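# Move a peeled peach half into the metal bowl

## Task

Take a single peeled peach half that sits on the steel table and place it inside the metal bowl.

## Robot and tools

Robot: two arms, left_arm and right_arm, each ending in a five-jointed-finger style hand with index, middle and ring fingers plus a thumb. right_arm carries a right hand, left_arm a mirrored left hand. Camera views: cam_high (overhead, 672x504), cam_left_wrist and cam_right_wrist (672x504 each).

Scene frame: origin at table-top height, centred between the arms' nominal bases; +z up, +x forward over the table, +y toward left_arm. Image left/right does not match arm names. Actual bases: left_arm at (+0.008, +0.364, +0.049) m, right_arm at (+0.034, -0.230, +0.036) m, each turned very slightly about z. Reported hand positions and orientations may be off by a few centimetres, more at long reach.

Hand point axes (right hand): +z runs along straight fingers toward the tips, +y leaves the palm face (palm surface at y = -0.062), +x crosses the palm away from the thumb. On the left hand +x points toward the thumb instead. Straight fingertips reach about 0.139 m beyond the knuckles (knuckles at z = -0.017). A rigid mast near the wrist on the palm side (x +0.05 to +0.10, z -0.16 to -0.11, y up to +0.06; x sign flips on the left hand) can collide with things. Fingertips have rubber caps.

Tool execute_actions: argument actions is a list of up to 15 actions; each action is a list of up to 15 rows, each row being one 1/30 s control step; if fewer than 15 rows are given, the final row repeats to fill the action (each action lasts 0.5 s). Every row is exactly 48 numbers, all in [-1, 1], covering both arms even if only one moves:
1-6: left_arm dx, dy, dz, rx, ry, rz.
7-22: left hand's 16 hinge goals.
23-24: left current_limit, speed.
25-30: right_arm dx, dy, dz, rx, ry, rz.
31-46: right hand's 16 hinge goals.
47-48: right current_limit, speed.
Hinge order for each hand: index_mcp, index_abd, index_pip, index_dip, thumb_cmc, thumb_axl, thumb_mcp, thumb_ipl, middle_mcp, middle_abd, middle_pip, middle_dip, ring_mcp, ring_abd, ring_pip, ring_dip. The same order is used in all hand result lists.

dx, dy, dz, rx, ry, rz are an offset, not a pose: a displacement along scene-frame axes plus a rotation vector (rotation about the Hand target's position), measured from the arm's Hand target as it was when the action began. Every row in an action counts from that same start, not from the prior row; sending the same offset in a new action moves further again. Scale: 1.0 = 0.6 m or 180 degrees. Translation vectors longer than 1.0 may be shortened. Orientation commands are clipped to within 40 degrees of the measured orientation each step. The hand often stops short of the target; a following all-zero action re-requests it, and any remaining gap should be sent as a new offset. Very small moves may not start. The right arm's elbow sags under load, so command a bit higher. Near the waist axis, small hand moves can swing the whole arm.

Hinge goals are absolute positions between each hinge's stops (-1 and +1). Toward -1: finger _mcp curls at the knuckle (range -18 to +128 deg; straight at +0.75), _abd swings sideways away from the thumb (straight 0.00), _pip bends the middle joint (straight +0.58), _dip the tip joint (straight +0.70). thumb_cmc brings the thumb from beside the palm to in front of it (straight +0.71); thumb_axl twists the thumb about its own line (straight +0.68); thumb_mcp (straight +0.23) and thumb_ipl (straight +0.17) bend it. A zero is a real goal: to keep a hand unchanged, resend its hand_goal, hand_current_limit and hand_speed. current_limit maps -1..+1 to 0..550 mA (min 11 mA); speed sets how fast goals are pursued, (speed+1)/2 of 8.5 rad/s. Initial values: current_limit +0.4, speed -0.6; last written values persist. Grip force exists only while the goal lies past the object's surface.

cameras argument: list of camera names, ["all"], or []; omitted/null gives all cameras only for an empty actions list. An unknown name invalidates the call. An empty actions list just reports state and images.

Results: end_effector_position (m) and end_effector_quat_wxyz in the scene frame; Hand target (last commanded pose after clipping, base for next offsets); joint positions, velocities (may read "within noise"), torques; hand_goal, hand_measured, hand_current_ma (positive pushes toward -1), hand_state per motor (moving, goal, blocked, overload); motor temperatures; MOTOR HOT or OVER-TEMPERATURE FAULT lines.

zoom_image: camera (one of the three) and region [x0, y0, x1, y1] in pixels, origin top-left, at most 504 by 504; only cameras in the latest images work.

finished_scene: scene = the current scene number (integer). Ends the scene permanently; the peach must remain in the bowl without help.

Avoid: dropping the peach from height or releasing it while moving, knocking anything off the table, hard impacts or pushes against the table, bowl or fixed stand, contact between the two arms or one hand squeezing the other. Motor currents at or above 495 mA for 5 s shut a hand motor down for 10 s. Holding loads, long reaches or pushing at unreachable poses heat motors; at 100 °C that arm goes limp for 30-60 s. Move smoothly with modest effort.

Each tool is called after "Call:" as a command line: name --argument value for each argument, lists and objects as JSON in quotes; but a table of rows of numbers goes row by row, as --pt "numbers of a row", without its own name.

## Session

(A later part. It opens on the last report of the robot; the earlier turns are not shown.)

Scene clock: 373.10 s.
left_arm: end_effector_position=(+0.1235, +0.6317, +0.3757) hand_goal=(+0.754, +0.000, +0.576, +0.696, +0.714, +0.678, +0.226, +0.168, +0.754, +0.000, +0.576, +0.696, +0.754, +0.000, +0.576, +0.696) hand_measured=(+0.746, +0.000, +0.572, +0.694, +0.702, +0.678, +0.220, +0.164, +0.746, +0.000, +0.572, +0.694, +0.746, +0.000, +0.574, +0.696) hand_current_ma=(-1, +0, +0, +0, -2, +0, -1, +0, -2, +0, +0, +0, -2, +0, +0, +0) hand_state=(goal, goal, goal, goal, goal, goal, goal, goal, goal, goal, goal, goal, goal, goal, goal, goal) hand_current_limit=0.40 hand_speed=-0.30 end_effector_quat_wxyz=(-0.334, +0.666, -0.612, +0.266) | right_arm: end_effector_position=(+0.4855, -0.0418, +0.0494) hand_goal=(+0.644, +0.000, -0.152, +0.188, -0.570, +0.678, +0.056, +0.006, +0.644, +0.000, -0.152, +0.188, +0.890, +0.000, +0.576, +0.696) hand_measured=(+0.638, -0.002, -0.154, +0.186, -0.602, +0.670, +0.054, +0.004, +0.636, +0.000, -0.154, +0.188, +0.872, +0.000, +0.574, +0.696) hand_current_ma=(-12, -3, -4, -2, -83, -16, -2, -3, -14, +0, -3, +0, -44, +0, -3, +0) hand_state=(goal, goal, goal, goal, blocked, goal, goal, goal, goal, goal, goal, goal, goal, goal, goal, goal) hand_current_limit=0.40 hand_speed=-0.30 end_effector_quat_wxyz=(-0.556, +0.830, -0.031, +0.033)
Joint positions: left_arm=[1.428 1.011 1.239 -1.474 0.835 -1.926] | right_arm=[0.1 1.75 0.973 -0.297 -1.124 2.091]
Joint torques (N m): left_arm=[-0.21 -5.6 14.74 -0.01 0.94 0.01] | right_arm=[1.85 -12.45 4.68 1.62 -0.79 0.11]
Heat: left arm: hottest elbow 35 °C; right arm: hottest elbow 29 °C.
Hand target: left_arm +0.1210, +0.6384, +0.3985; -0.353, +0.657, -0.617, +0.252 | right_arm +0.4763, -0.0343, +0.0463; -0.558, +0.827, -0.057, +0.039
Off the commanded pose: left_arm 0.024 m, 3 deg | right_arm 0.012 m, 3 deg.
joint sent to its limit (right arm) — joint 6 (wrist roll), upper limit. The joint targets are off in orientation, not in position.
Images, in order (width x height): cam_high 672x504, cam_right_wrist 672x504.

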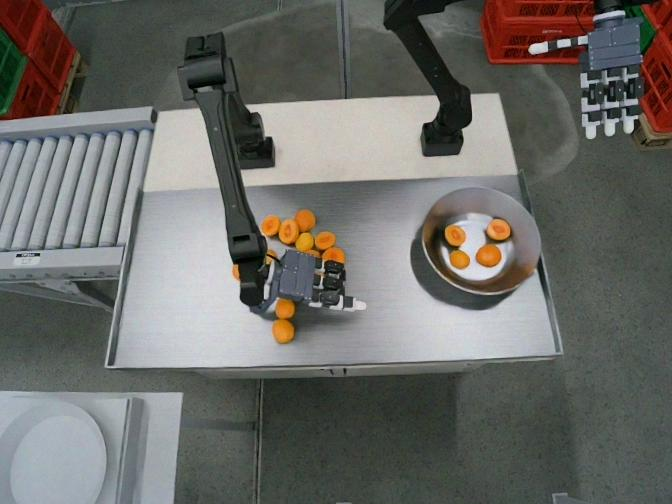

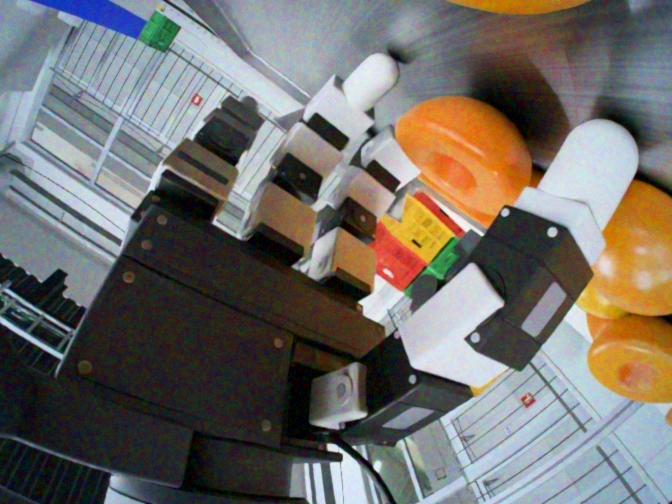

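Call:
execute_actions --actions '[[[0,0,0,0,0,0,0.754,0,0.576,0.696,0.714,0.678,0.226,0.168,0.754,0,0.576,0.696,0.754,0,0.576,0.696,0.4,-0.3,-0.025,0.0,-0.015,0,0,0,0.644,0,-0.153,0.188,-0.571,0.678,0.03,-0.02,0.644,0,-0.153,0.188,0.89,0,0.576,0.696,0.4,-0.3]]]' --cameras '["cam_high","cam_right_wrist"]'

Call:
zoom_image --camera "cam_high" --region '[220, 200, 380, 350]'

Call:
zoom_image --camera "cam_right_wrist" --region '[330, 0, 672, 300]'

Scene clock: 380.57 s.
left_arm: end_effector_position=(+0.1235, +0.6317, +0.3757) hand_goal=(+0.754, +0.000, +0.576, +0.696, +0.714, +0.678, +0.226, +0.168, +0.754, +0.000, +0.576, +0.696, +0.754, +0.000, +0.576, +0.696) hand_measured=(+0.746, +0.000, +0.572, +0.694, +0.702, +0.678, +0.220, +0.164, +0.746, +0.000, +0.572, +0.694, +0.746, +0.000, +0.574, +0.696) hand_current_ma=(-1, +0, +0, +0, -2, +0, -1, +0, -2, +0, +0, +0, -2, +0, +0, +0) hand_state=(goal, goal, goal, goal, goal, goal, goal, goal, goal, goal, goal, goal, goal, goal, goal, goal) hand_current_limit=0.40 hand_speed=-0.30 end_effector_quat_wxyz=(-0.334, +0.666, -0.612, +0.266) | right_arm: end_effector_position=(+0.4783, -0.0429, +0.0486) hand_goal=(+0.644, +0.000, -0.152, +0.188, -0.570, +0.678, +0.030, -0.020, +0.644, +0.000, -0.152, +0.188, +0.890, +0.000, +0.576, +0.696) hand_measured=(+0.644, -0.008, -0.156, +0.186, -0.608, +0.668, +0.044, -0.016, +0.636, +0.000, -0.154, +0.188, +0.872, +0.000, +0.574, +0.696) hand_current_ma=(+1, -12, -4, -4, -105, -23, +40, +9, -14, +0, -3, +0, -44, +0, -3, +0) hand_state=(goal, goal, goal, goal, blocked, goal, goal, goal, goal, goal, goal, goal, goal, goal, goal, goal) hand_current_limit=0.40 hand_speed=-0.30 end_effector_quat_wxyz=(-0.557, +0.829, -0.024, +0.044)
Joint positions: left_arm=[1.428 1.011 1.239 -1.474 0.835 -1.926] | right_arm=[0.1 1.727 0.933 -0.253 -1.122 2.091]
Joint torques (N m): left_arm=[-0.21 -5.54 14.74 -0.01 0.94 0.01] | right_arm=[2.2 -11.16 3.9 1.37 -0.77 0.11]
Heat: left arm: hottest elbow 36 °C; right arm: hottest elbow 28 °C.
Hand target: left_arm +0.1210, +0.6384, +0.3985; -0.353, +0.657, -0.617, +0.252 | right_arm +0.4612, -0.0343, +0.0373; -0.558, +0.827, -0.058, +0.039
Off the commanded pose: left_arm 0.024 m, 3 deg | right_arm 0.022 m, 4 deg.
joint sent to its limit (right arm) — joint 6 (wrist roll), upper limit. The joint targets are off in orientation, not in position.
Images, in order (width x height): cam_high 672x504, cam_right_wrist 672x504.

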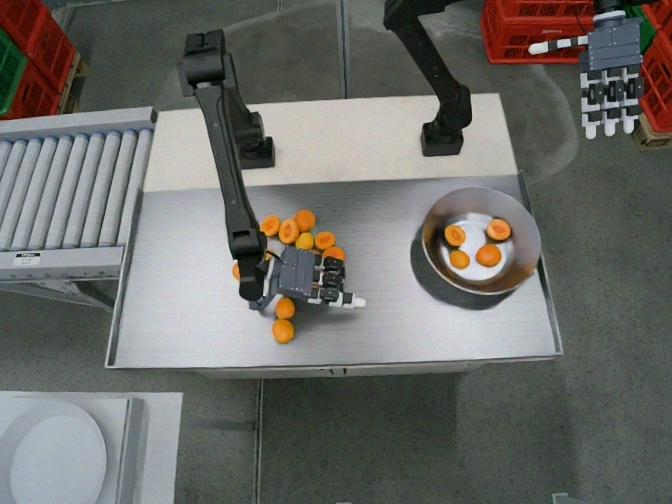

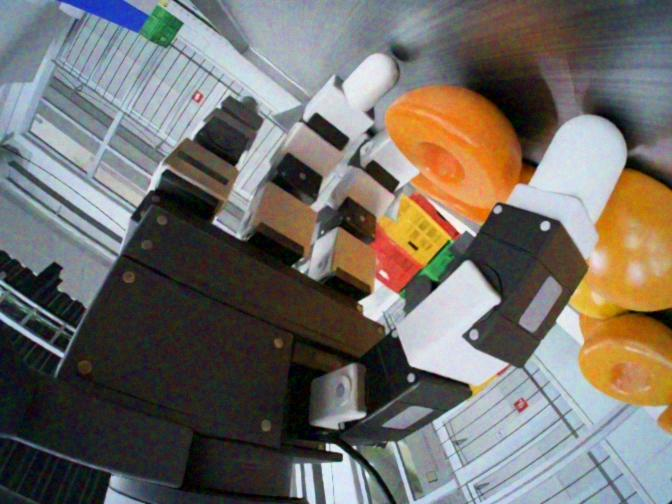

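Scaled by 3.150 from the camera's 672x504 image, which has a finer 960x720 frame.

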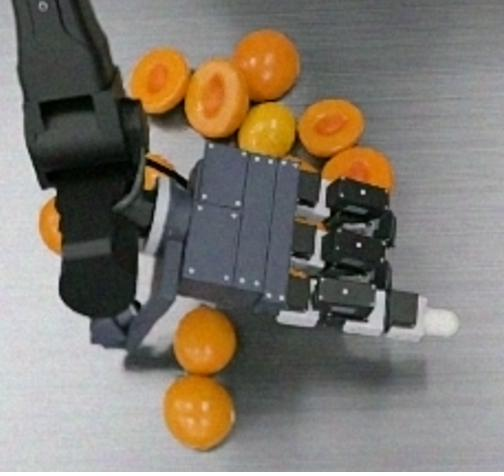

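Scaled by 1.474 from the camera's 672x504 image, which has a finer 960x720 frame.

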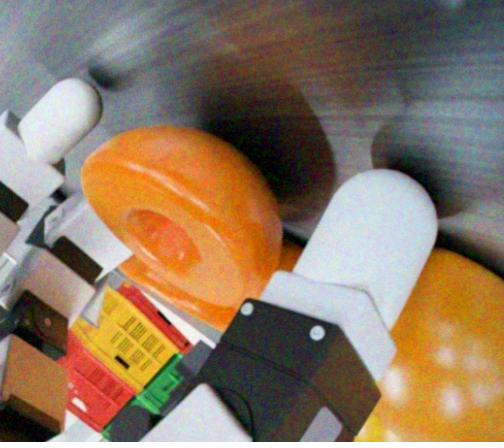

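Call:
execute_actions --actions '[[[0,0,0,0,0,0,0.754,0,0.576,0.696,0.714,0.678,0.226,0.168,0.754,0,0.576,0.696,0.754,0,0.576,0.696,0.4,-0.3,0,0.0,0,0,0,0,0.54,0,-0.153,0.188,-0.571,0.678,-0.03,-0.07,0.54,0,-0.153,0.188,0.89,0,0.576,0.696,0.2,-0.5]],[[0,0,0,0,0,0,0.754,0,0.576,0.696,0.714,0.678,0.226,0.168,0.754,0,0.576,0.696,0.754,0,0.576,0.696,0.4,-0.3,0,0.0,0,0,0,0,0.42,0,-0.153,0.188,-0.571,0.678,-0.09,-0.14,0.42,0,-0.153,0.188,0.89,0,0.576,0.696,0.2,-0.5]]]' --cameras '["cam_high","cam_right_wrist"]'

Call:
zoom_image --camera "cam_high" --region '[220, 200, 380, 350]'

Call:
zoom_image --camera "cam_right_wrist" --region '[330, 0, 672, 300]'

Scene clock: 389.13 s.
left_arm: end_effector_position=(+0.1235, +0.6317, +0.3757) hand_goal=(+0.754, +0.000, +0.576, +0.696, +0.714, +0.678, +0.226, +0.168, +0.754, +0.000, +0.576, +0.696, +0.754, +0.000, +0.576, +0.696) hand_measured=(+0.746, +0.000, +0.572, +0.694, +0.702, +0.678, +0.220, +0.164, +0.746, +0.000, +0.572, +0.694, +0.746, +0.000, +0.574, +0.696) hand_current_ma=(-1, +0, +0, +0, -2, +0, -1, +0, -2, +0, +0, +0, -2, +0, +0, +0) hand_state=(goal, goal, goal, goal, goal, goal, goal, goal, goal, goal, goal, goal, goal, goal, goal, goal) hand_current_limit=0.40 hand_speed=-0.30 end_effector_quat_wxyz=(-0.334, +0.666, -0.612, +0.266) | right_arm: end_effector_position=(+0.4767, -0.0366, +0.0514) hand_goal=(+0.420, +0.000, -0.152, +0.188, -0.570, +0.678, -0.090, -0.140, +0.420, +0.000, -0.152, +0.188, +0.890, +0.000, +0.576, +0.696) hand_measured=(+0.560, -0.024, -0.136, +0.188, -0.572, +0.676, -0.064, -0.120, +0.462, +0.000, -0.146, +0.188, +0.872, +0.000, +0.574, +0.696) hand_current_ma=(+330, -47, +35, +0, -4, -4, +88, +68, +128, +0, +10, +0, -44, +0, -3, +0) hand_state=(blocked, blocked, goal, goal, goal, goal, blocked, blocked, blocked, goal, goal, goal, goal, goal, goal, goal) hand_current_limit=0.20 hand_speed=-0.50 end_effector_quat_wxyz=(-0.561, +0.826, -0.016, +0.042)
Joint positions: left_arm=[1.428 1.011 1.239 -1.474 0.835 -1.926] | right_arm=[0.111 1.724 0.933 -0.249 -1.132 2.091]
Joint torques (N m): left_arm=[-0.21 -5.54 14.74 -0.02 0.94 0.01] | right_arm=[1.38 -10.81 3.97 1.22 -0.34 0.11]
Heat: left arm: hottest elbow 36 °C; right arm: hottest elbow 28 °C.
Hand target: left_arm +0.1210, +0.6384, +0.3985; -0.353, +0.657, -0.617, +0.252 | right_arm +0.4613, -0.0344, +0.0373; -0.558, +0.827, -0.058, +0.039
Off the commanded pose: left_arm 0.024 m, 3 deg | right_arm 0.021 m, 5 deg.
joint sent to its limit (right arm) — joint 6 (wrist roll), upper limit. The joint targets are off in orientation, not in position.
Images, in order (width x height): cam_high 672x504, cam_right_wrist 672x504.

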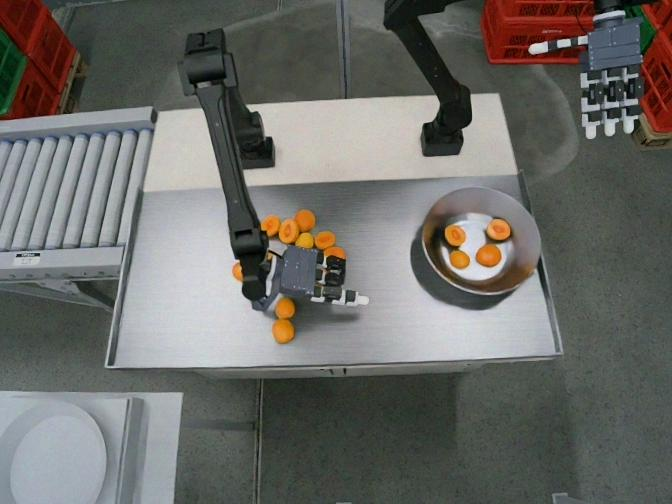

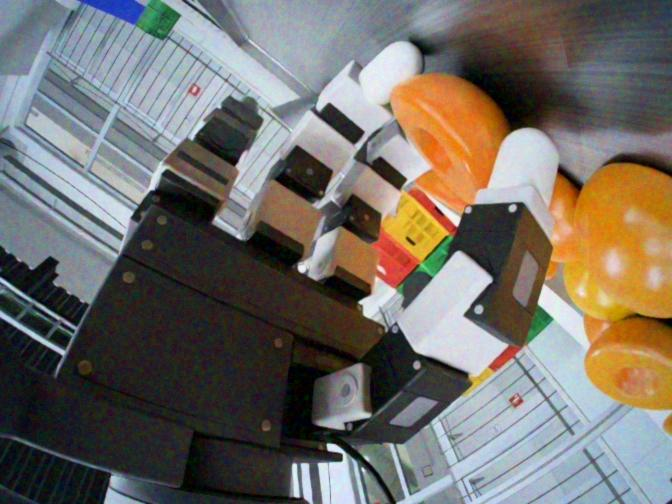

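Scaled by 3.150 from the camera's 672x504 image, which has a finer 960x720 frame.

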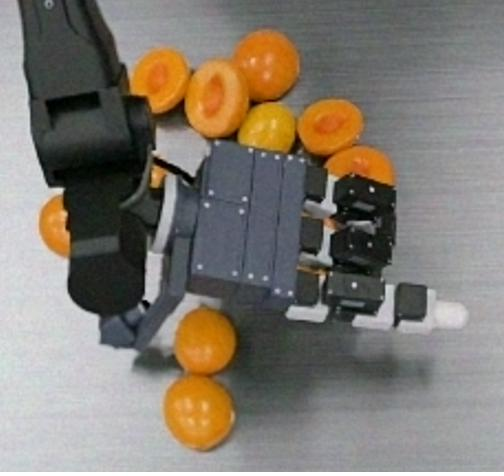

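Scaled by 1.474 from the camera's 672x504 image, which has a finer 960x720 frame.

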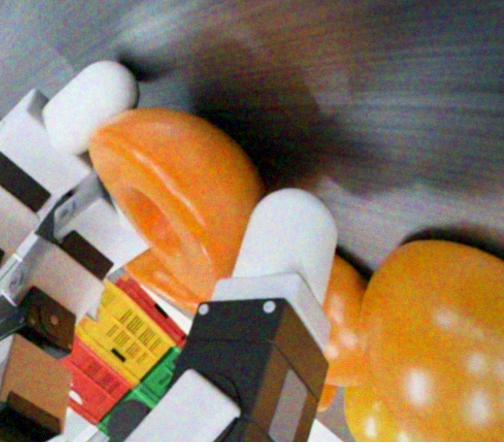

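Call:
execute_actions --actions '[[[0,0,0,0,0,0,0.754,0,0.576,0.696,0.714,0.678,0.226,0.168,0.754,0,0.576,0.696,0.754,0,0.576,0.696,0.4,-0.3,0.015,0.0,0,0,0,0,0.45,0,-0.153,0.188,-0.571,0.678,-0.15,-0.2,0.38,0,-0.153,0.188,0.89,0,0.576,0.696,0.2,-0.5]],[[0,0,0,0,0,0,0.754,0,0.576,0.696,0.714,0.678,0.226,0.168,0.754,0,0.576,0.696,0.754,0,0.576,0.696,0.4,-0.3,0,0.0,0.04,0,0,0,0.45,0,-0.153,0.188,-0.571,0.678,-0.15,-0.2,0.38,0,-0.153,0.188,0.89,0,0.576,0.696,0.2,-0.5]],[[0,0,0,0,0,0,0.754,0,0.576,0.696,0.714,0.678,0.226,0.168,0.754,0,0.576,0.696,0.754,0,0.576,0.696,0.4,-0.3,0,0.0,0.04,0,0,0,0.45,0,-0.153,0.188,-0.571,0.678,-0.15,-0.2,0.38,0,-0.153,0.188,0.89,0,0.576,0.696,0.2,-0.5]]]' --cameras '["cam_high","cam_right_wrist"]'

Call:
zoom_image --camera "cam_right_wrist" --region '[330, 0, 672, 300]'

Scene clock: 396.57 s.
left_arm: end_effector_position=(+0.1235, +0.6317, +0.3757) hand_goal=(+0.754, +0.000, +0.576, +0.696, +0.714, +0.678, +0.226, +0.168, +0.754, +0.000, +0.576, +0.696, +0.754, +0.000, +0.576, +0.696) hand_measured=(+0.746, +0.000, +0.572, +0.694, +0.702, +0.678, +0.220, +0.164, +0.746, +0.000, +0.572, +0.694, +0.746, +0.000, +0.574, +0.696) hand_current_ma=(-1, +0, +0, +0, -2, +0, -1, +0, -2, +0, +0, +0, -2, +0, +0, +0) hand_state=(goal, goal, goal, goal, goal, goal, goal, goal, goal, goal, goal, goal, goal, goal, goal, goal) hand_current_limit=0.40 hand_speed=-0.30 end_effector_quat_wxyz=(-0.334, +0.666, -0.612, +0.266) | right_arm: end_effector_position=(+0.4569, -0.0410, +0.0653) hand_goal=(+0.450, +0.000, -0.152, +0.188, -0.570, +0.678, -0.150, -0.200, +0.380, +0.000, -0.152, +0.188, +0.890, +0.000, +0.576, +0.696) hand_measured=(+0.544, -0.002, -0.112, +0.204, -0.570, +0.674, -0.066, -0.160, +0.420, -0.014, -0.138, +0.192, +0.872, +0.000, +0.574, +0.696) hand_current_ma=(+330, -3, +109, +36, +0, -6, +330, +158, +121, -23, +31, +5, -44, +0, -3, +0) hand_state=(blocked, goal, blocked, goal, goal, goal, blocked, blocked, blocked, goal, goal, goal, goal, goal, goal, goal) hand_current_limit=0.20 hand_speed=-0.50 end_effector_quat_wxyz=(-0.551, +0.834, -0.041, +0.010)
Joint positions: left_arm=[1.428 1.011 1.239 -1.474 0.835 -1.926] | right_arm=[0.111 1.68 0.938 -0.383 -1.119 2.091]
Joint torques (N m): left_arm=[-0.15 -5.54 14.72 -0.02 0.94 0.01] | right_arm=[1.03 -12.92 8.51 0.9 -1.11 0.12]
Motor temperatures (°C): left_arm=[24 23 36 20 25 23] | right_arm=[23 25 27 21 22 21]
Heat: left arm: hottest elbow 36 °C; right arm: hottest elbow 27 °C.
Hand target: left_arm +0.1210, +0.6384, +0.3985; -0.353, +0.657, -0.617, +0.252 | right_arm +0.4703, -0.0344, +0.0853; -0.558, +0.827, -0.058, +0.039
Off the commanded pose: left_arm 0.024 m, 3 deg | right_arm 0.025 m, 4 deg.
joint sent to its limit (right arm) — joint 6 (wrist roll), upper limit. The joint targets are off in orientation, not in position.
Images, in order (width x height): cam_high 672x504, cam_right_wrist 672x504.

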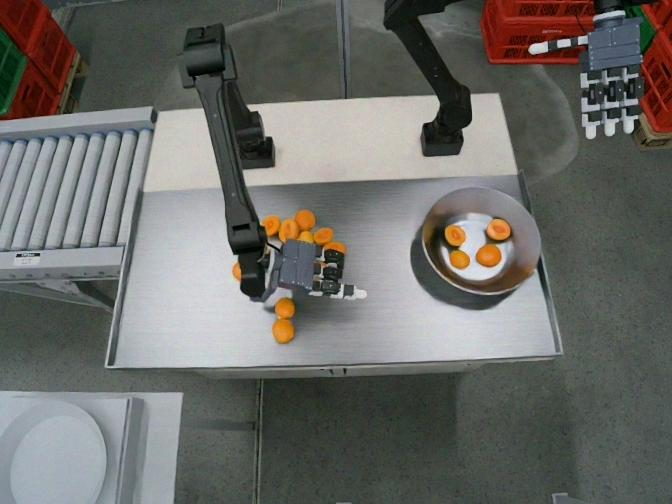

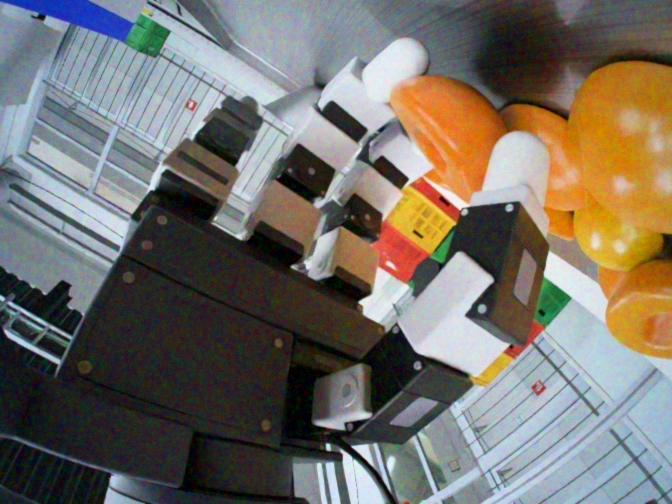

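Scaled by 1.474 from the camera's 672x504 image, which has a finer 960x720 frame.

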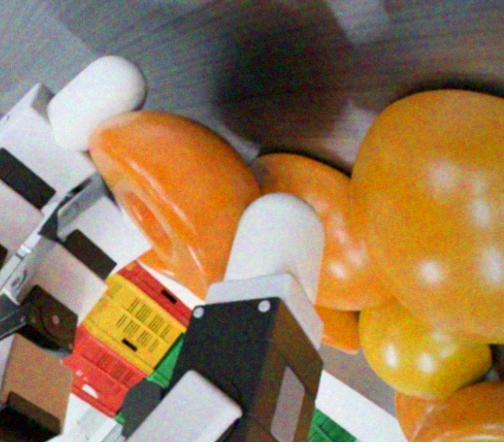

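Call:
execute_actions --actions '[[[0,0,0,0,0,0,0.754,0,0.576,0.696,0.714,0.678,0.226,0.168,0.754,0,0.576,0.696,0.754,0,0.576,0.696,0.4,-0.3,0.015,0.0,0.08,0,0,0,0.43,0,-0.153,0.188,-0.571,0.678,-0.15,-0.22,0.33,0,-0.153,0.188,0.89,0,0.576,0.696,0.2,-0.5]],[[0,0,0,0,0,0,0.754,0,0.576,0.696,0.714,0.678,0.226,0.168,0.754,0,0.576,0.696,0.754,0,0.576,0.696,0.4,-0.3,0.01,0.0,0.08,0,0,0,0.43,0,-0.153,0.188,-0.571,0.678,-0.15,-0.22,0.33,0,-0.153,0.188,0.89,0,0.576,0.696,0.2,-0.5]]]' --cameras '["cam_high","cam_right_wrist"]'

Call:
zoom_image --camera "cam_right_wrist" --region '[330, 0, 672, 300]'

Scene clock: 403.27 s.
left_arm: end_effector_position=(+0.1235, +0.6317, +0.3757) hand_goal=(+0.754, +0.000, +0.576, +0.696, +0.714, +0.678, +0.226, +0.168, +0.754, +0.000, +0.576, +0.696, +0.754, +0.000, +0.576, +0.696) hand_measured=(+0.746, +0.000, +0.572, +0.694, +0.702, +0.678, +0.220, +0.164, +0.746, +0.000, +0.572, +0.694, +0.746, +0.000, +0.574, +0.696) hand_current_ma=(-1, +0, +0, +0, -2, +0, -1, +0, -2, +0, +0, +0, -2, +0, +0, +0) hand_state=(goal, goal, goal, goal, goal, goal, goal, goal, goal, goal, goal, goal, goal, goal, goal, goal) hand_current_limit=0.40 hand_speed=-0.30 end_effector_quat_wxyz=(-0.334, +0.666, -0.612, +0.266) | right_arm: end_effector_position=(+0.4708, -0.0390, +0.1602) hand_goal=(+0.430, +0.000, -0.152, +0.188, -0.570, +0.678, -0.150, -0.220, +0.330, +0.000, -0.152, +0.188, +0.890, +0.000, +0.576, +0.696) hand_measured=(+0.542, -0.002, -0.112, +0.206, -0.562, +0.680, -0.066, -0.166, +0.398, -0.014, -0.128, +0.194, +0.872, +0.000, +0.574, +0.696) hand_current_ma=(+330, -2, +115, +39, +13, +4, +330, +242, +236, -23, +58, +10, -44, +0, -3, +0) hand_state=(blocked, goal, blocked, goal, goal, goal, blocked, blocked, blocked, goal, blocked, goal, goal, goal, goal, goal) hand_current_limit=0.20 hand_speed=-0.50 end_effector_quat_wxyz=(-0.551, +0.834, -0.041, +0.010)
Joint positions: left_arm=[1.428 1.011 1.239 -1.474 0.835 -1.926] | right_arm=[0.111 1.561 1.09 -0.654 -1.12 2.091]
Joint torques (N m): left_arm=[-0.15 -5.6 14.74 -0.02 0.94 0.01] | right_arm=[0.62 -11.87 10.59 1.09 -1.09 0.12]
Heat: left arm: hottest elbow 36 °C; right arm: hottest elbow 28 °C.
Hand target: left_arm +0.1210, +0.6384, +0.3985; -0.353, +0.657, -0.617, +0.252 | right_arm +0.4852, -0.0344, +0.1813; -0.558, +0.827, -0.058, +0.039
Off the commanded pose: left_arm 0.024 m, 3 deg | right_arm 0.026 m, 4 deg.
joint sent to its limit (right arm) — joint 6 (wrist roll), upper limit. The joint targets are off in orientation, not in position.
Images, in order (width x height): cam_high 672x504, cam_right_wrist 672x504.

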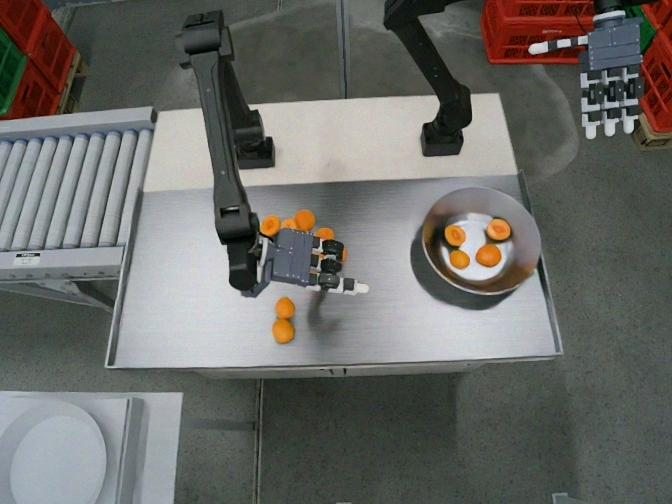

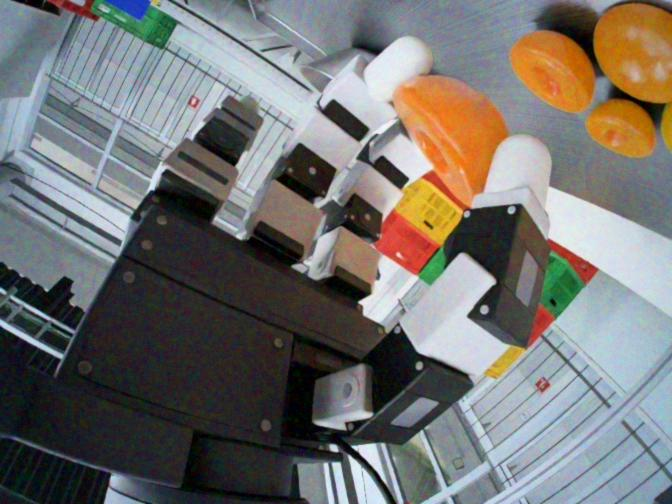

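Scaled by 1.474 from the camera's 672x504 image, which has a finer 960x720 frame.

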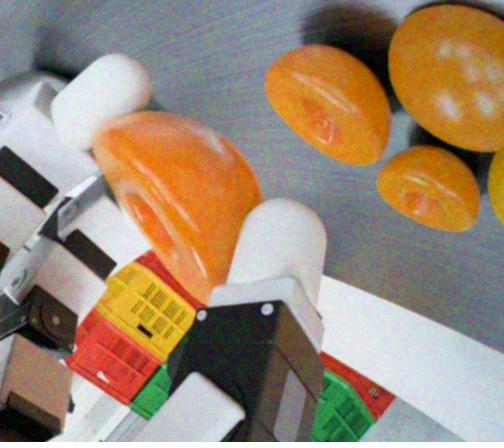

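Call:
execute_actions --actions '[[[0,0,0,0,0,0,0.754,0,0.576,0.696,0.714,0.678,0.226,0.168,0.754,0,0.576,0.696,0.754,0,0.576,0.696,0.4,-0.3,-0.052,0.12,0.06,-0.05,0.008,0.015,0.43,0,-0.153,0.188,-0.571,0.678,-0.15,-0.22,0.33,0,-0.153,0.188,0.6,0,0.2,0.5,0.2,-0.5]],[[0,0,0,0,0,0,0.754,0,0.576,0.696,0.714,0.678,0.226,0.168,0.754,0,0.576,0.696,0.754,0,0.576,0.696,0.4,-0.3,-0.052,0.16,0.05,-0.05,0.008,0.015,0.43,0,-0.153,0.188,-0.571,0.678,-0.15,-0.22,0.33,0,-0.153,0.188,0.342,0,-0.445,0.116,0.2,-0.5]]]' --cameras '["cam_high","cam_right_wrist"]'

Scene clock: 421.27 s.
left_arm: end_effector_position=(+0.1235, +0.6317, +0.3757) hand_goal=(+0.754, +0.000, +0.576, +0.696, +0.714, +0.678, +0.226, +0.168, +0.754, +0.000, +0.576, +0.696, +0.754, +0.000, +0.576, +0.696) hand_measured=(+0.746, +0.000, +0.572, +0.694, +0.702, +0.678, +0.220, +0.164, +0.746, +0.000, +0.572, +0.694, +0.746, +0.000, +0.574, +0.696) hand_current_ma=(-1, +0, +0, +0, -2, +0, -1, +0, -2, +0, +0, +0, -2, +0, +0, +0) hand_state=(goal, goal, goal, goal, goal, goal, goal, goal, goal, goal, goal, goal, goal, goal, goal, goal) hand_current_limit=0.40 hand_speed=-0.30 end_effector_quat_wxyz=(-0.334, +0.666, -0.612, +0.266) | right_arm: end_effector_position=(+0.4081, +0.1270, +0.2223) hand_goal=(+0.430, +0.000, -0.152, +0.188, -0.570, +0.678, -0.150, -0.220, +0.330, +0.000, -0.152, +0.188, +0.342, +0.000, -0.444, +0.116) hand_measured=(+0.540, -0.002, -0.108, +0.206, -0.562, +0.682, -0.066, -0.166, +0.394, -0.014, -0.126, +0.194, +0.342, +0.000, -0.438, +0.120) hand_current_ma=(+330, -2, +126, +41, +16, +5, +330, +242, +223, -23, +64, +10, -1, +0, +11, +5) hand_state=(blocked, goal, blocked, goal, goal, goal, blocked, blocked, blocked, goal, blocked, goal, goal, goal, goal, goal) hand_current_limit=0.20 hand_speed=-0.50 end_effector_quat_wxyz=(-0.405, +0.905, +0.105, -0.072)
Joint positions: left_arm=[1.428 1.011 1.239 -1.474 0.835 -1.926] | right_arm=[0.58 1.635 1.449 -1.045 -0.794 2.091]
Joint torques (N m): left_arm=[-0.21 -5.6 14.74 -0.01 0.94 0.01] | right_arm=[-0.21 -13.33 12.12 0.95 -0.74 0.13]
Heat: left arm: hottest elbow 37 °C; right arm: hottest elbow 28 °C.
Hand target: left_arm +0.1210, +0.6384, +0.3985; -0.353, +0.657, -0.617, +0.252 | right_arm +0.4229, +0.1337, +0.2473; -0.422, +0.906, -0.026, +0.001
Off the commanded pose: left_arm 0.024 m, 3 deg | right_arm 0.030 m, 17 deg.
joint sent to its limit (right arm) — joint 6 (wrist roll), upper limit. The joint targets are off in orientation, not in position.
Images, in order (width x height): cam_high 672x504, cam_right_wrist 672x504.

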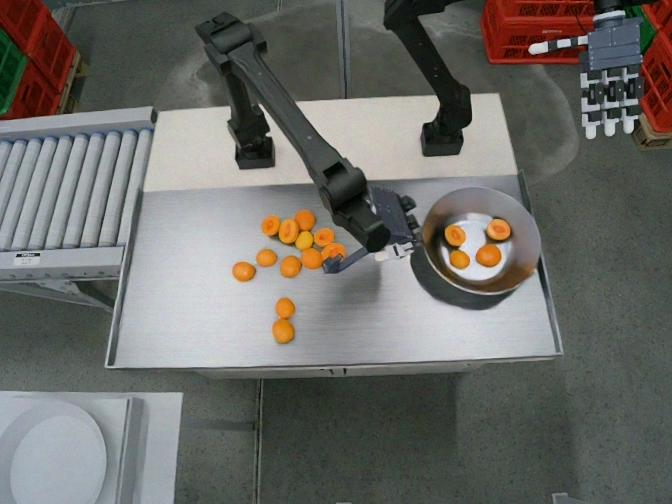

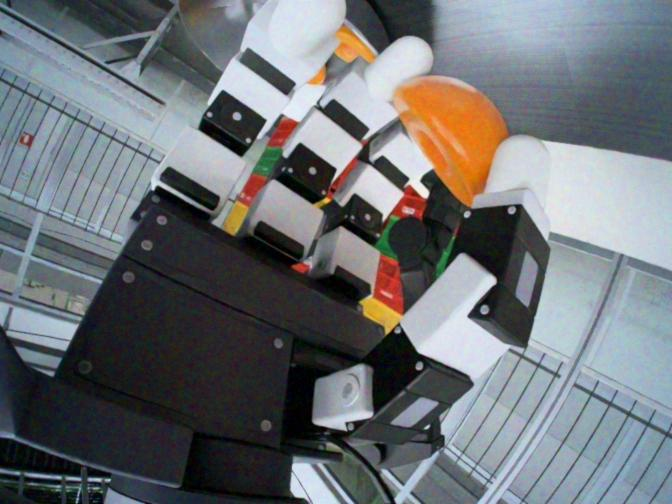

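Call:
execute_actions --actions '[[[0,0,0,0,0,0,0.754,0,0.576,0.696,0.714,0.678,0.226,0.168,0.754,0,0.576,0.696,0.754,0,0.576,0.696,0.4,-0.3,-0.02,0.13,0.03,-0.0494,-0.0085,0.0494,0.43,0,-0.153,0.188,-0.571,0.678,-0.15,-0.22,0.33,0,-0.153,0.188,0.342,0,-0.445,0.116,0.2,-0.5]],[[0,0,0,0,0,0,0.754,0,0.576,0.696,0.714,0.678,0.226,0.168,0.754,0,0.576,0.696,0.754,0,0.576,0.696,0.4,-0.3,-0.025,0.13,0.02,-0.0494,-0.0085,0.0494,0.43,0,-0.153,0.188,-0.571,0.678,-0.15,-0.22,0.33,0,-0.153,0.188,0.342,0,-0.445,0.116,0.2,-0.5]],[[0,0,0,0,0,0,0.754,0,0.576,0.696,0.714,0.678,0.226,0.168,0.754,0,0.576,0.696,0.754,0,0.576,0.696,0.4,-0.3,-0.025,0.13,0,0,0,0,0.43,0,-0.153,0.188,-0.571,0.678,-0.15,-0.22,0.33,0,-0.153,0.188,0.342,0,-0.445,0.116,0.2,-0.5]]]' --cameras '["cam_high","cam_right_wrist"]'

Call:
zoom_image --camera "cam_high" --region '[350, 120, 570, 330]'

Scene clock: 437.60 s.
left_arm: end_effector_position=(+0.1235, +0.6317, +0.3757) hand_goal=(+0.754, +0.000, +0.576, +0.696, +0.714, +0.678, +0.226, +0.168, +0.754, +0.000, +0.576, +0.696, +0.754, +0.000, +0.576, +0.696) hand_measured=(+0.746, +0.000, +0.572, +0.694, +0.702, +0.678, +0.220, +0.164, +0.746, +0.000, +0.572, +0.694, +0.746, +0.000, +0.574, +0.696) hand_current_ma=(-1, +0, +0, +0, -2, +0, -1, +0, -2, +0, +0, +0, -2, +0, +0, +0) hand_state=(goal, goal, goal, goal, goal, goal, goal, goal, goal, goal, goal, goal, goal, goal, goal, goal) hand_current_limit=0.40 hand_speed=-0.30 end_effector_quat_wxyz=(-0.334, +0.666, -0.612, +0.266) | right_arm: end_effector_position=(+0.3748, +0.3619, +0.2526) hand_goal=(+0.430, +0.000, -0.152, +0.188, -0.570, +0.678, -0.150, -0.220, +0.330, +0.000, -0.152, +0.188, +0.342, +0.000, -0.444, +0.116) hand_measured=(+0.540, +0.000, -0.106, +0.206, -0.560, +0.682, -0.066, -0.166, +0.394, -0.014, -0.126, +0.194, +0.342, +0.000, -0.438, +0.120) hand_current_ma=(+330, +1, +132, +42, +20, +7, +330, +233, +220, -23, +65, +10, +0, +0, +10, +5) hand_state=(blocked, goal, blocked, goal, goal, goal, blocked, blocked, blocked, goal, blocked, goal, goal, goal, goal, goal) hand_current_limit=0.20 hand_speed=-0.50 end_effector_quat_wxyz=(-0.266, +0.925, +0.263, -0.075)
Joint positions: left_arm=[1.428 1.011 1.239 -1.474 0.835 -1.926] | right_arm=[0.98 2.211 2.44 -1.531 -0.497 2.093]
Joint torques (N m): left_arm=[-0.21 -5.6 14.74 -0.02 0.94 0] | right_arm=[0.15 -19.84 11.93 0.79 -0.37 0.09]
Heat: left arm: hottest elbow 37 °C; right arm: hottest elbow 30 °C.
Hand target: left_arm +0.1210, +0.6384, +0.3985; -0.353, +0.657, -0.617, +0.252 | right_arm +0.3810, +0.3677, +0.2772; -0.273, +0.953, +0.126, -0.036
Off the commanded pose: left_arm 0.024 m, 3 deg | right_arm 0.026 m, 17 deg.
joint sent to its limit (right arm) — joint 6 (wrist roll), upper limit. The joint targets are off in orientation, not in position.
Images, in order (width x height): cam_high 672x504, cam_right_wrist 672x504.

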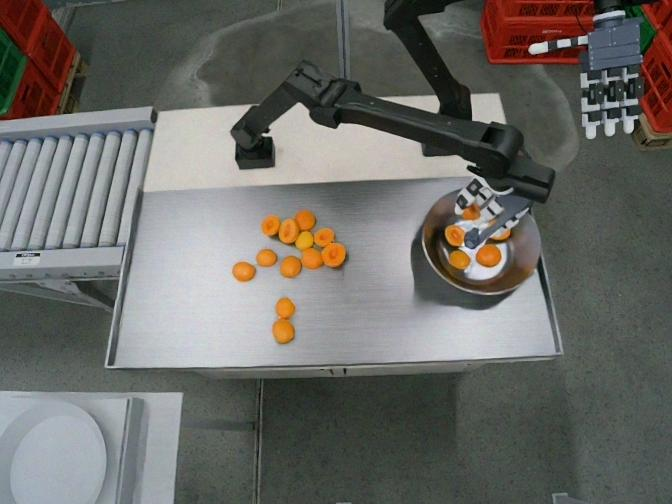

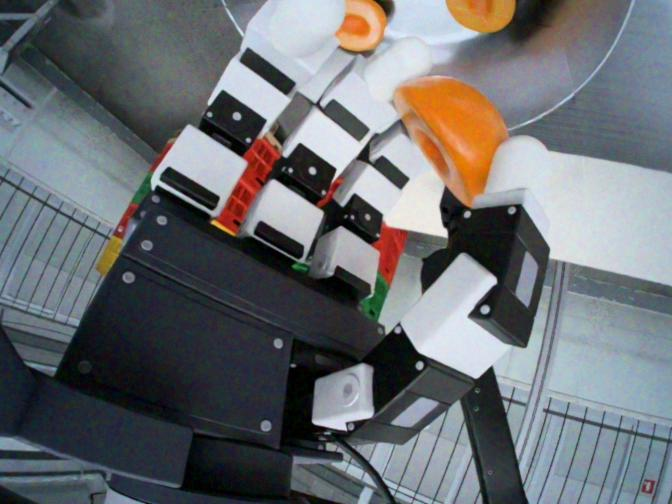

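Scaled by 2.291 from the camera's 672x504 image, which has a finer 960x720 frame.

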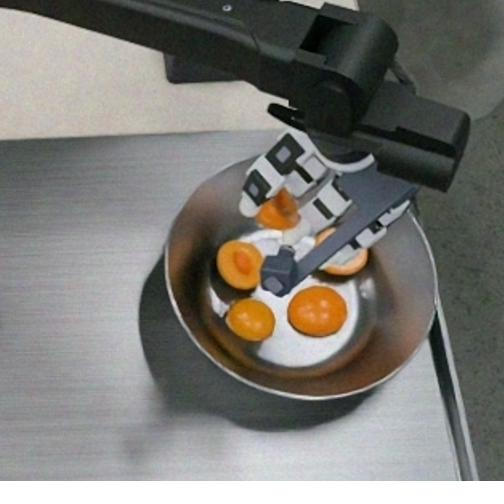

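Call:
execute_actions --actions '[[[0,0,0,0,0,0,0.754,0,0.576,0.696,0.714,0.678,0.226,0.168,0.754,0,0.576,0.696,0.754,0,0.576,0.696,0.4,-0.3,0.03,0.06,-0.04,0,0,0,0.43,0,-0.153,0.188,-0.571,0.678,-0.15,-0.22,0.33,0,-0.153,0.188,0.342,0,-0.445,0.116,0.2,-0.5]],[[0,0,0,0,0,0,0.754,0,0.576,0.696,0.714,0.678,0.226,0.168,0.754,0,0.576,0.696,0.754,0,0.576,0.696,0.4,-0.3,0,0,-0.1,0,0,0,0.43,0,-0.153,0.188,-0.571,0.678,-0.15,-0.22,0.33,0,-0.153,0.188,0.342,0,-0.445,0.116,0.2,-0.5]]]' --cameras '["cam_high","cam_right_wrist"]'

Call:
zoom_image --camera "cam_high" --region '[350, 120, 570, 330]'

Scene clock: 452.40 s.
left_arm: end_effector_position=(+0.1235, +0.6317, +0.3757) hand_goal=(+0.754, +0.000, +0.576, +0.696, +0.714, +0.678, +0.226, +0.168, +0.754, +0.000, +0.576, +0.696, +0.754, +0.000, +0.576, +0.696) hand_measured=(+0.746, +0.000, +0.572, +0.694, +0.702, +0.678, +0.220, +0.164, +0.746, +0.000, +0.572, +0.694, +0.746, +0.000, +0.574, +0.696) hand_current_ma=(-1, +0, +0, +0, -2, +0, -1, +0, -2, +0, +0, +0, -2, +0, +0, +0) hand_state=(goal, goal, goal, goal, goal, goal, goal, goal, goal, goal, goal, goal, goal, goal, goal, goal) hand_current_limit=0.40 hand_speed=-0.30 end_effector_quat_wxyz=(-0.334, +0.666, -0.612, +0.266) | right_arm: end_effector_position=(+0.3993, +0.3982, +0.1811) hand_goal=(+0.430, +0.000, -0.152, +0.188, -0.570, +0.678, -0.150, -0.220, +0.330, +0.000, -0.152, +0.188, +0.342, +0.000, -0.444, +0.116) hand_measured=(+0.540, +0.002, -0.106, +0.206, -0.560, +0.682, -0.066, -0.166, +0.394, -0.014, -0.126, +0.194, +0.342, +0.000, -0.438, +0.120) hand_current_ma=(+330, +1, +132, +42, +20, +7, +330, +233, +220, -23, +65, +10, +0, +0, +10, +5) hand_state=(blocked, goal, blocked, goal, goal, goal, blocked, blocked, blocked, goal, blocked, goal, goal, goal, goal, goal) hand_current_limit=0.20 hand_speed=-0.50 end_effector_quat_wxyz=(-0.253, +0.928, +0.259, -0.084)
Joint positions: left_arm=[1.428 1.011 1.239 -1.474 0.835 -1.926] | right_arm=[0.98 2.436 2.659 -1.557 -0.49 2.094]
Joint torques (N m): left_arm=[-0.15 -5.54 14.74 -0.02 0.94 0.01] | right_arm=[0.62 -22.42 8.5 1.62 -0.59 0.09]
Motor temperatures (°C): left_arm=[24 23 37 20 25 23] | right_arm=[23 26 32 21 21 21]
Heat: left arm: hottest elbow 37 °C; right arm: hottest elbow 32 °C.
Hand target: left_arm +0.1210, +0.6384, +0.3985; -0.353, +0.657, -0.617, +0.252 | right_arm +0.3989, +0.4036, +0.1933; -0.273, +0.953, +0.125, -0.037
Off the commanded pose: left_arm 0.024 m, 3 deg | right_arm 0.013 m, 17 deg.
joint sent to its limit (right arm) — joint 6 (wrist roll), upper limit. The joint targets are off in orientation, not in position.
Images, in order (width x height): cam_high 672x504, cam_right_wrist 672x504.

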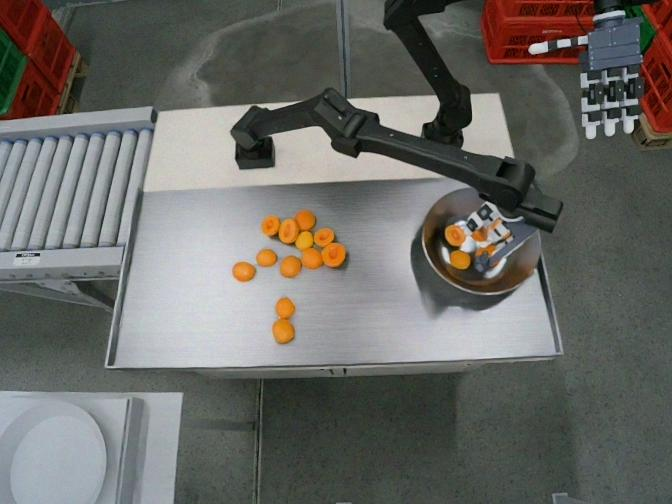

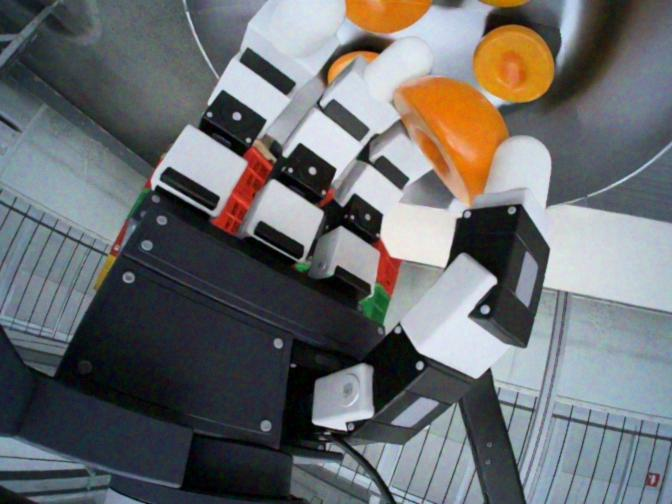

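Scaled by 2.291 from the camera's 672x504 image, which has a finer 960x720 frame.

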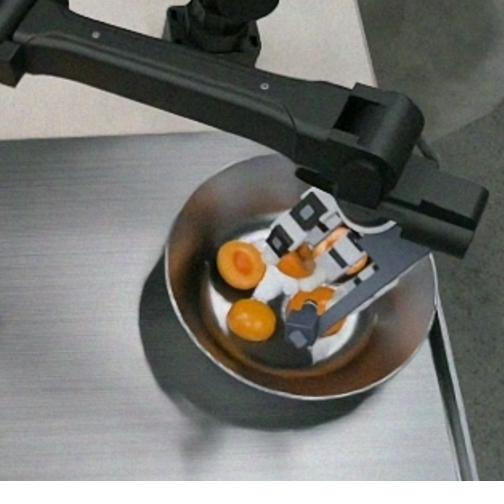

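Call:
execute_actions --actions '[[[0,0,0,0,0,0,0.754,0,0.576,0.696,0.714,0.678,0.226,0.168,0.754,0,0.576,0.696,0.754,0,0.576,0.696,0.4,-0.3,0,0,-0.06,0,0,0,0.43,0,-0.153,0.188,-0.571,0.678,-0.15,-0.22,0.33,0,-0.153,0.188,0.342,0,-0.445,0.116,0.2,-0.5]],[[0,0,0,0,0,0,0.754,0,0.576,0.696,0.714,0.678,0.226,0.168,0.754,0,0.576,0.696,0.754,0,0.576,0.696,0.4,-0.3,0,0,-0.06,0,0,0,0.43,0,-0.153,0.188,-0.571,0.678,-0.15,-0.22,0.33,0,-0.153,0.188,0.342,0,-0.445,0.116,0.2,-0.5]]]' --cameras '["cam_high","cam_right_wrist"]'

Call:
zoom_image --camera "cam_high" --region '[350, 120, 570, 330]'

Scene clock: 457.87 s.
left_arm: end_effector_position=(+0.1235, +0.6317, +0.3757) hand_goal=(+0.754, +0.000, +0.576, +0.696, +0.714, +0.678, +0.226, +0.168, +0.754, +0.000, +0.576, +0.696, +0.754, +0.000, +0.576, +0.696) hand_measured=(+0.746, +0.000, +0.572, +0.694, +0.702, +0.678, +0.220, +0.164, +0.746, +0.000, +0.572, +0.694, +0.746, +0.000, +0.574, +0.696) hand_current_ma=(-1, +0, +0, +0, -2, +0, -1, +0, -2, +0, +0, +0, -2, +0, +0, +0) hand_state=(goal, goal, goal, goal, goal, goal, goal, goal, goal, goal, goal, goal, goal, goal, goal, goal) hand_current_limit=0.40 hand_speed=-0.30 end_effector_quat_wxyz=(-0.334, +0.666, -0.612, +0.266) | right_arm: end_effector_position=(+0.3974, +0.3995, +0.1090) hand_goal=(+0.430, +0.000, -0.152, +0.188, -0.570, +0.678, -0.150, -0.220, +0.330, +0.000, -0.152, +0.188, +0.342, +0.000, -0.444, +0.116) hand_measured=(+0.540, +0.002, -0.106, +0.206, -0.558, +0.684, -0.066, -0.166, +0.388, -0.010, -0.128, +0.196, +0.342, +0.000, -0.438, +0.120) hand_current_ma=(+330, +1, +132, +43, +26, +12, +330, +233, +196, -17, +57, +14, +0, +0, +10, +5) hand_state=(blocked, goal, blocked, goal, goal, goal, blocked, blocked, blocked, goal, blocked, goal, goal, goal, goal, goal) hand_current_limit=0.20 hand_speed=-0.50 end_effector_quat_wxyz=(-0.252, +0.928, +0.257, -0.094)
Joint positions: left_arm=[1.428 1.011 1.239 -1.474 0.835 -1.926] | right_arm=[0.98 2.41 2.419 -1.359 -0.502 2.094]
Joint torques (N m): left_arm=[-0.21 -5.54 14.74 -0.02 0.94 0.01] | right_arm=[0.62 -22.65 7.69 1.73 -0.28 0.1]
Heat: left arm: hottest elbow 38 °C; right arm: hottest elbow 32 °C.
Hand target: left_arm +0.1210, +0.6384, +0.3985; -0.353, +0.657, -0.617, +0.252 | right_arm +0.3989, +0.4037, +0.1213; -0.273, +0.953, +0.125, -0.036
Off the commanded pose: left_arm 0.024 m, 3 deg | right_arm 0.013 m, 17 deg.
joint sent to its limit (right arm) — joint 6 (wrist roll), upper limit. The joint targets are off in orientation, not in position.
Images, in order (width x height): cam_high 672x504, cam_right_wrist 672x504.

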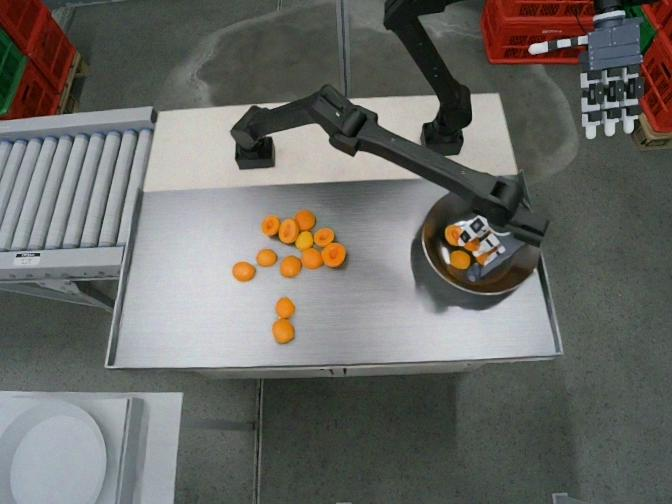

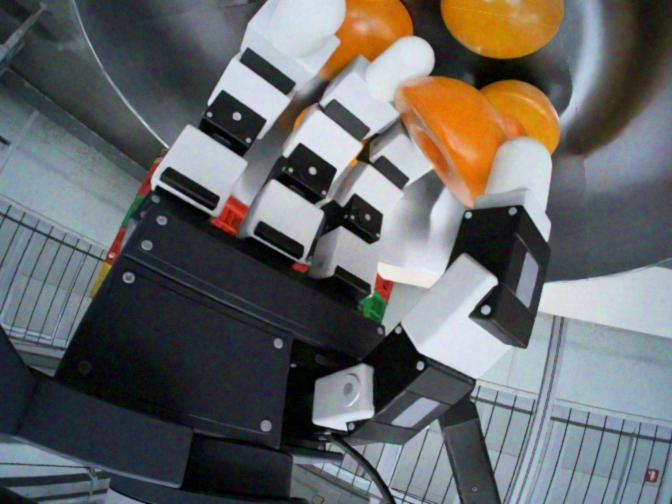

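Scaled by 2.291 from the camera's 672x504 image, which has a finer 960x720 frame.

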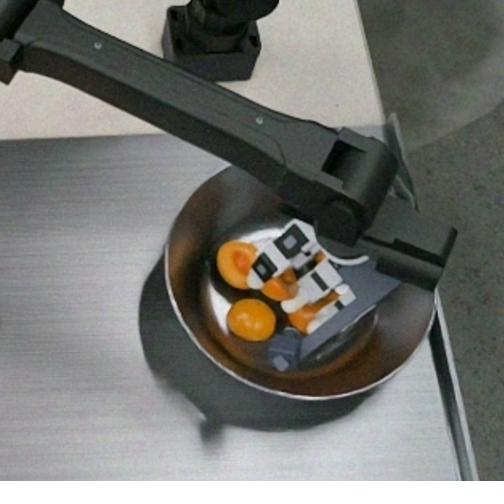

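Call:
execute_actions --actions '[[[0,0,0,0,0,0,0.754,0,0.576,0.696,0.714,0.678,0.226,0.168,0.754,0,0.576,0.696,0.754,0,0.576,0.696,0.4,-0.3,0,0,-0.035,0,0,0,0.43,0,-0.153,0.188,-0.571,0.678,-0.15,-0.22,0.33,0,-0.153,0.188,0.342,0,-0.445,0.116,0.2,-0.5]]]' --cameras '["cam_high","cam_right_wrist"]'

Call:
zoom_image --camera "cam_right_wrist" --region '[280, 0, 640, 300]'

Scene clock: 462.13 s.
left_arm: end_effector_position=(+0.1235, +0.6317, +0.3757) hand_goal=(+0.754, +0.000, +0.576, +0.696, +0.714, +0.678, +0.226, +0.168, +0.754, +0.000, +0.576, +0.696, +0.754, +0.000, +0.576, +0.696) hand_measured=(+0.746, +0.000, +0.572, +0.694, +0.702, +0.678, +0.220, +0.164, +0.746, +0.000, +0.572, +0.694, +0.746, +0.000, +0.574, +0.696) hand_current_ma=(-1, +0, +0, +0, -2, +0, -1, +0, -2, +0, +0, +0, -2, +0, +0, +0) hand_state=(goal, goal, goal, goal, goal, goal, goal, goal, goal, goal, goal, goal, goal, goal, goal, goal) hand_current_limit=0.40 hand_speed=-0.30 end_effector_quat_wxyz=(-0.334, +0.666, -0.612, +0.266) | right_arm: end_effector_position=(+0.3985, +0.4013, +0.1054) hand_goal=(+0.430, +0.000, -0.152, +0.188, -0.570, +0.678, -0.150, -0.220, +0.330, +0.000, -0.152, +0.188, +0.342, +0.000, -0.444, +0.116) hand_measured=(+0.540, +0.002, -0.106, +0.206, -0.556, +0.684, -0.066, -0.166, +0.388, -0.006, -0.128, +0.196, +0.342, +0.000, -0.438, +0.120) hand_current_ma=(+330, +1, +132, +43, +28, +14, +330, +233, +195, -9, +57, +14, +0, +0, +10, +5) hand_state=(blocked, goal, blocked, goal, goal, goal, blocked, blocked, blocked, goal, blocked, goal, goal, goal, goal, goal) hand_current_limit=0.20 hand_speed=-0.50 end_effector_quat_wxyz=(-0.262, +0.926, +0.260, -0.083)
Joint positions: left_arm=[1.428 1.011 1.239 -1.474 0.835 -1.926] | right_arm=[0.98 2.382 2.358 -1.295 -0.502 2.096]
Joint torques (N m): left_arm=[-0.21 -5.54 14.72 -0.02 0.94 0.01] | right_arm=[0.56 -20.95 7.23 1.96 -0.09 0.06]
Heat: left arm: hottest elbow 38 °C; right arm: hottest elbow 32 °C.
Hand target: left_arm +0.1210, +0.6384, +0.3985; -0.353, +0.657, -0.617, +0.252 | right_arm +0.3989, +0.4037, +0.1002; -0.273, +0.953, +0.126, -0.036
Off the commanded pose: left_arm 0.024 m, 3 deg | right_arm 0.006 m, 17 deg.
joint sent to its limit (right arm) — joint 6 (wrist roll), upper limit. The joint targets are off in orientation, not in position.
Images, in order (width x height): cam_high 672x504, cam_right_wrist 672x504.

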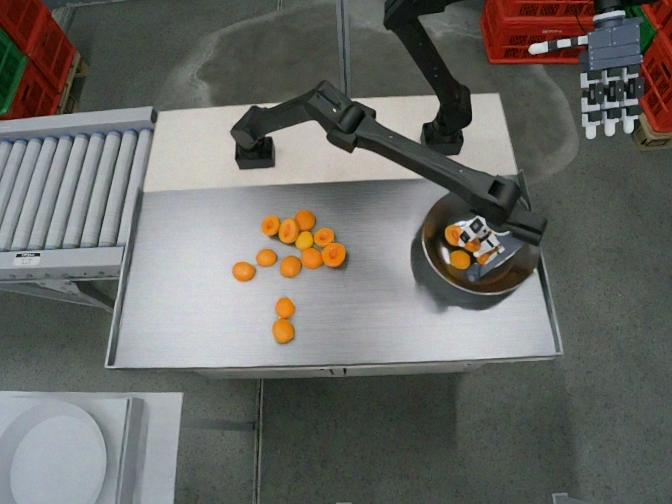

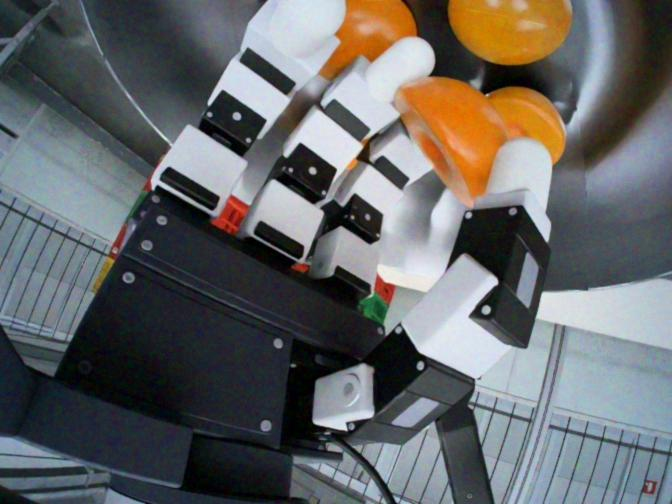

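Scaled by 1.400 from the camera's 672x504 image, which has a finer 960x720 frame.

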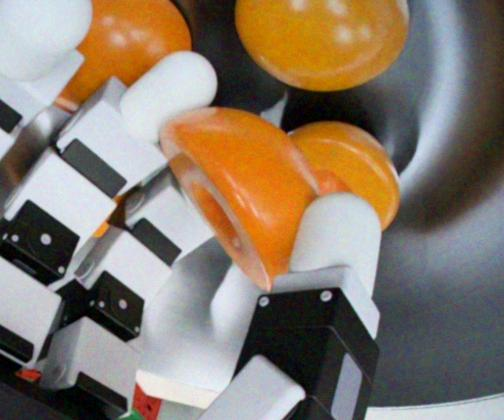

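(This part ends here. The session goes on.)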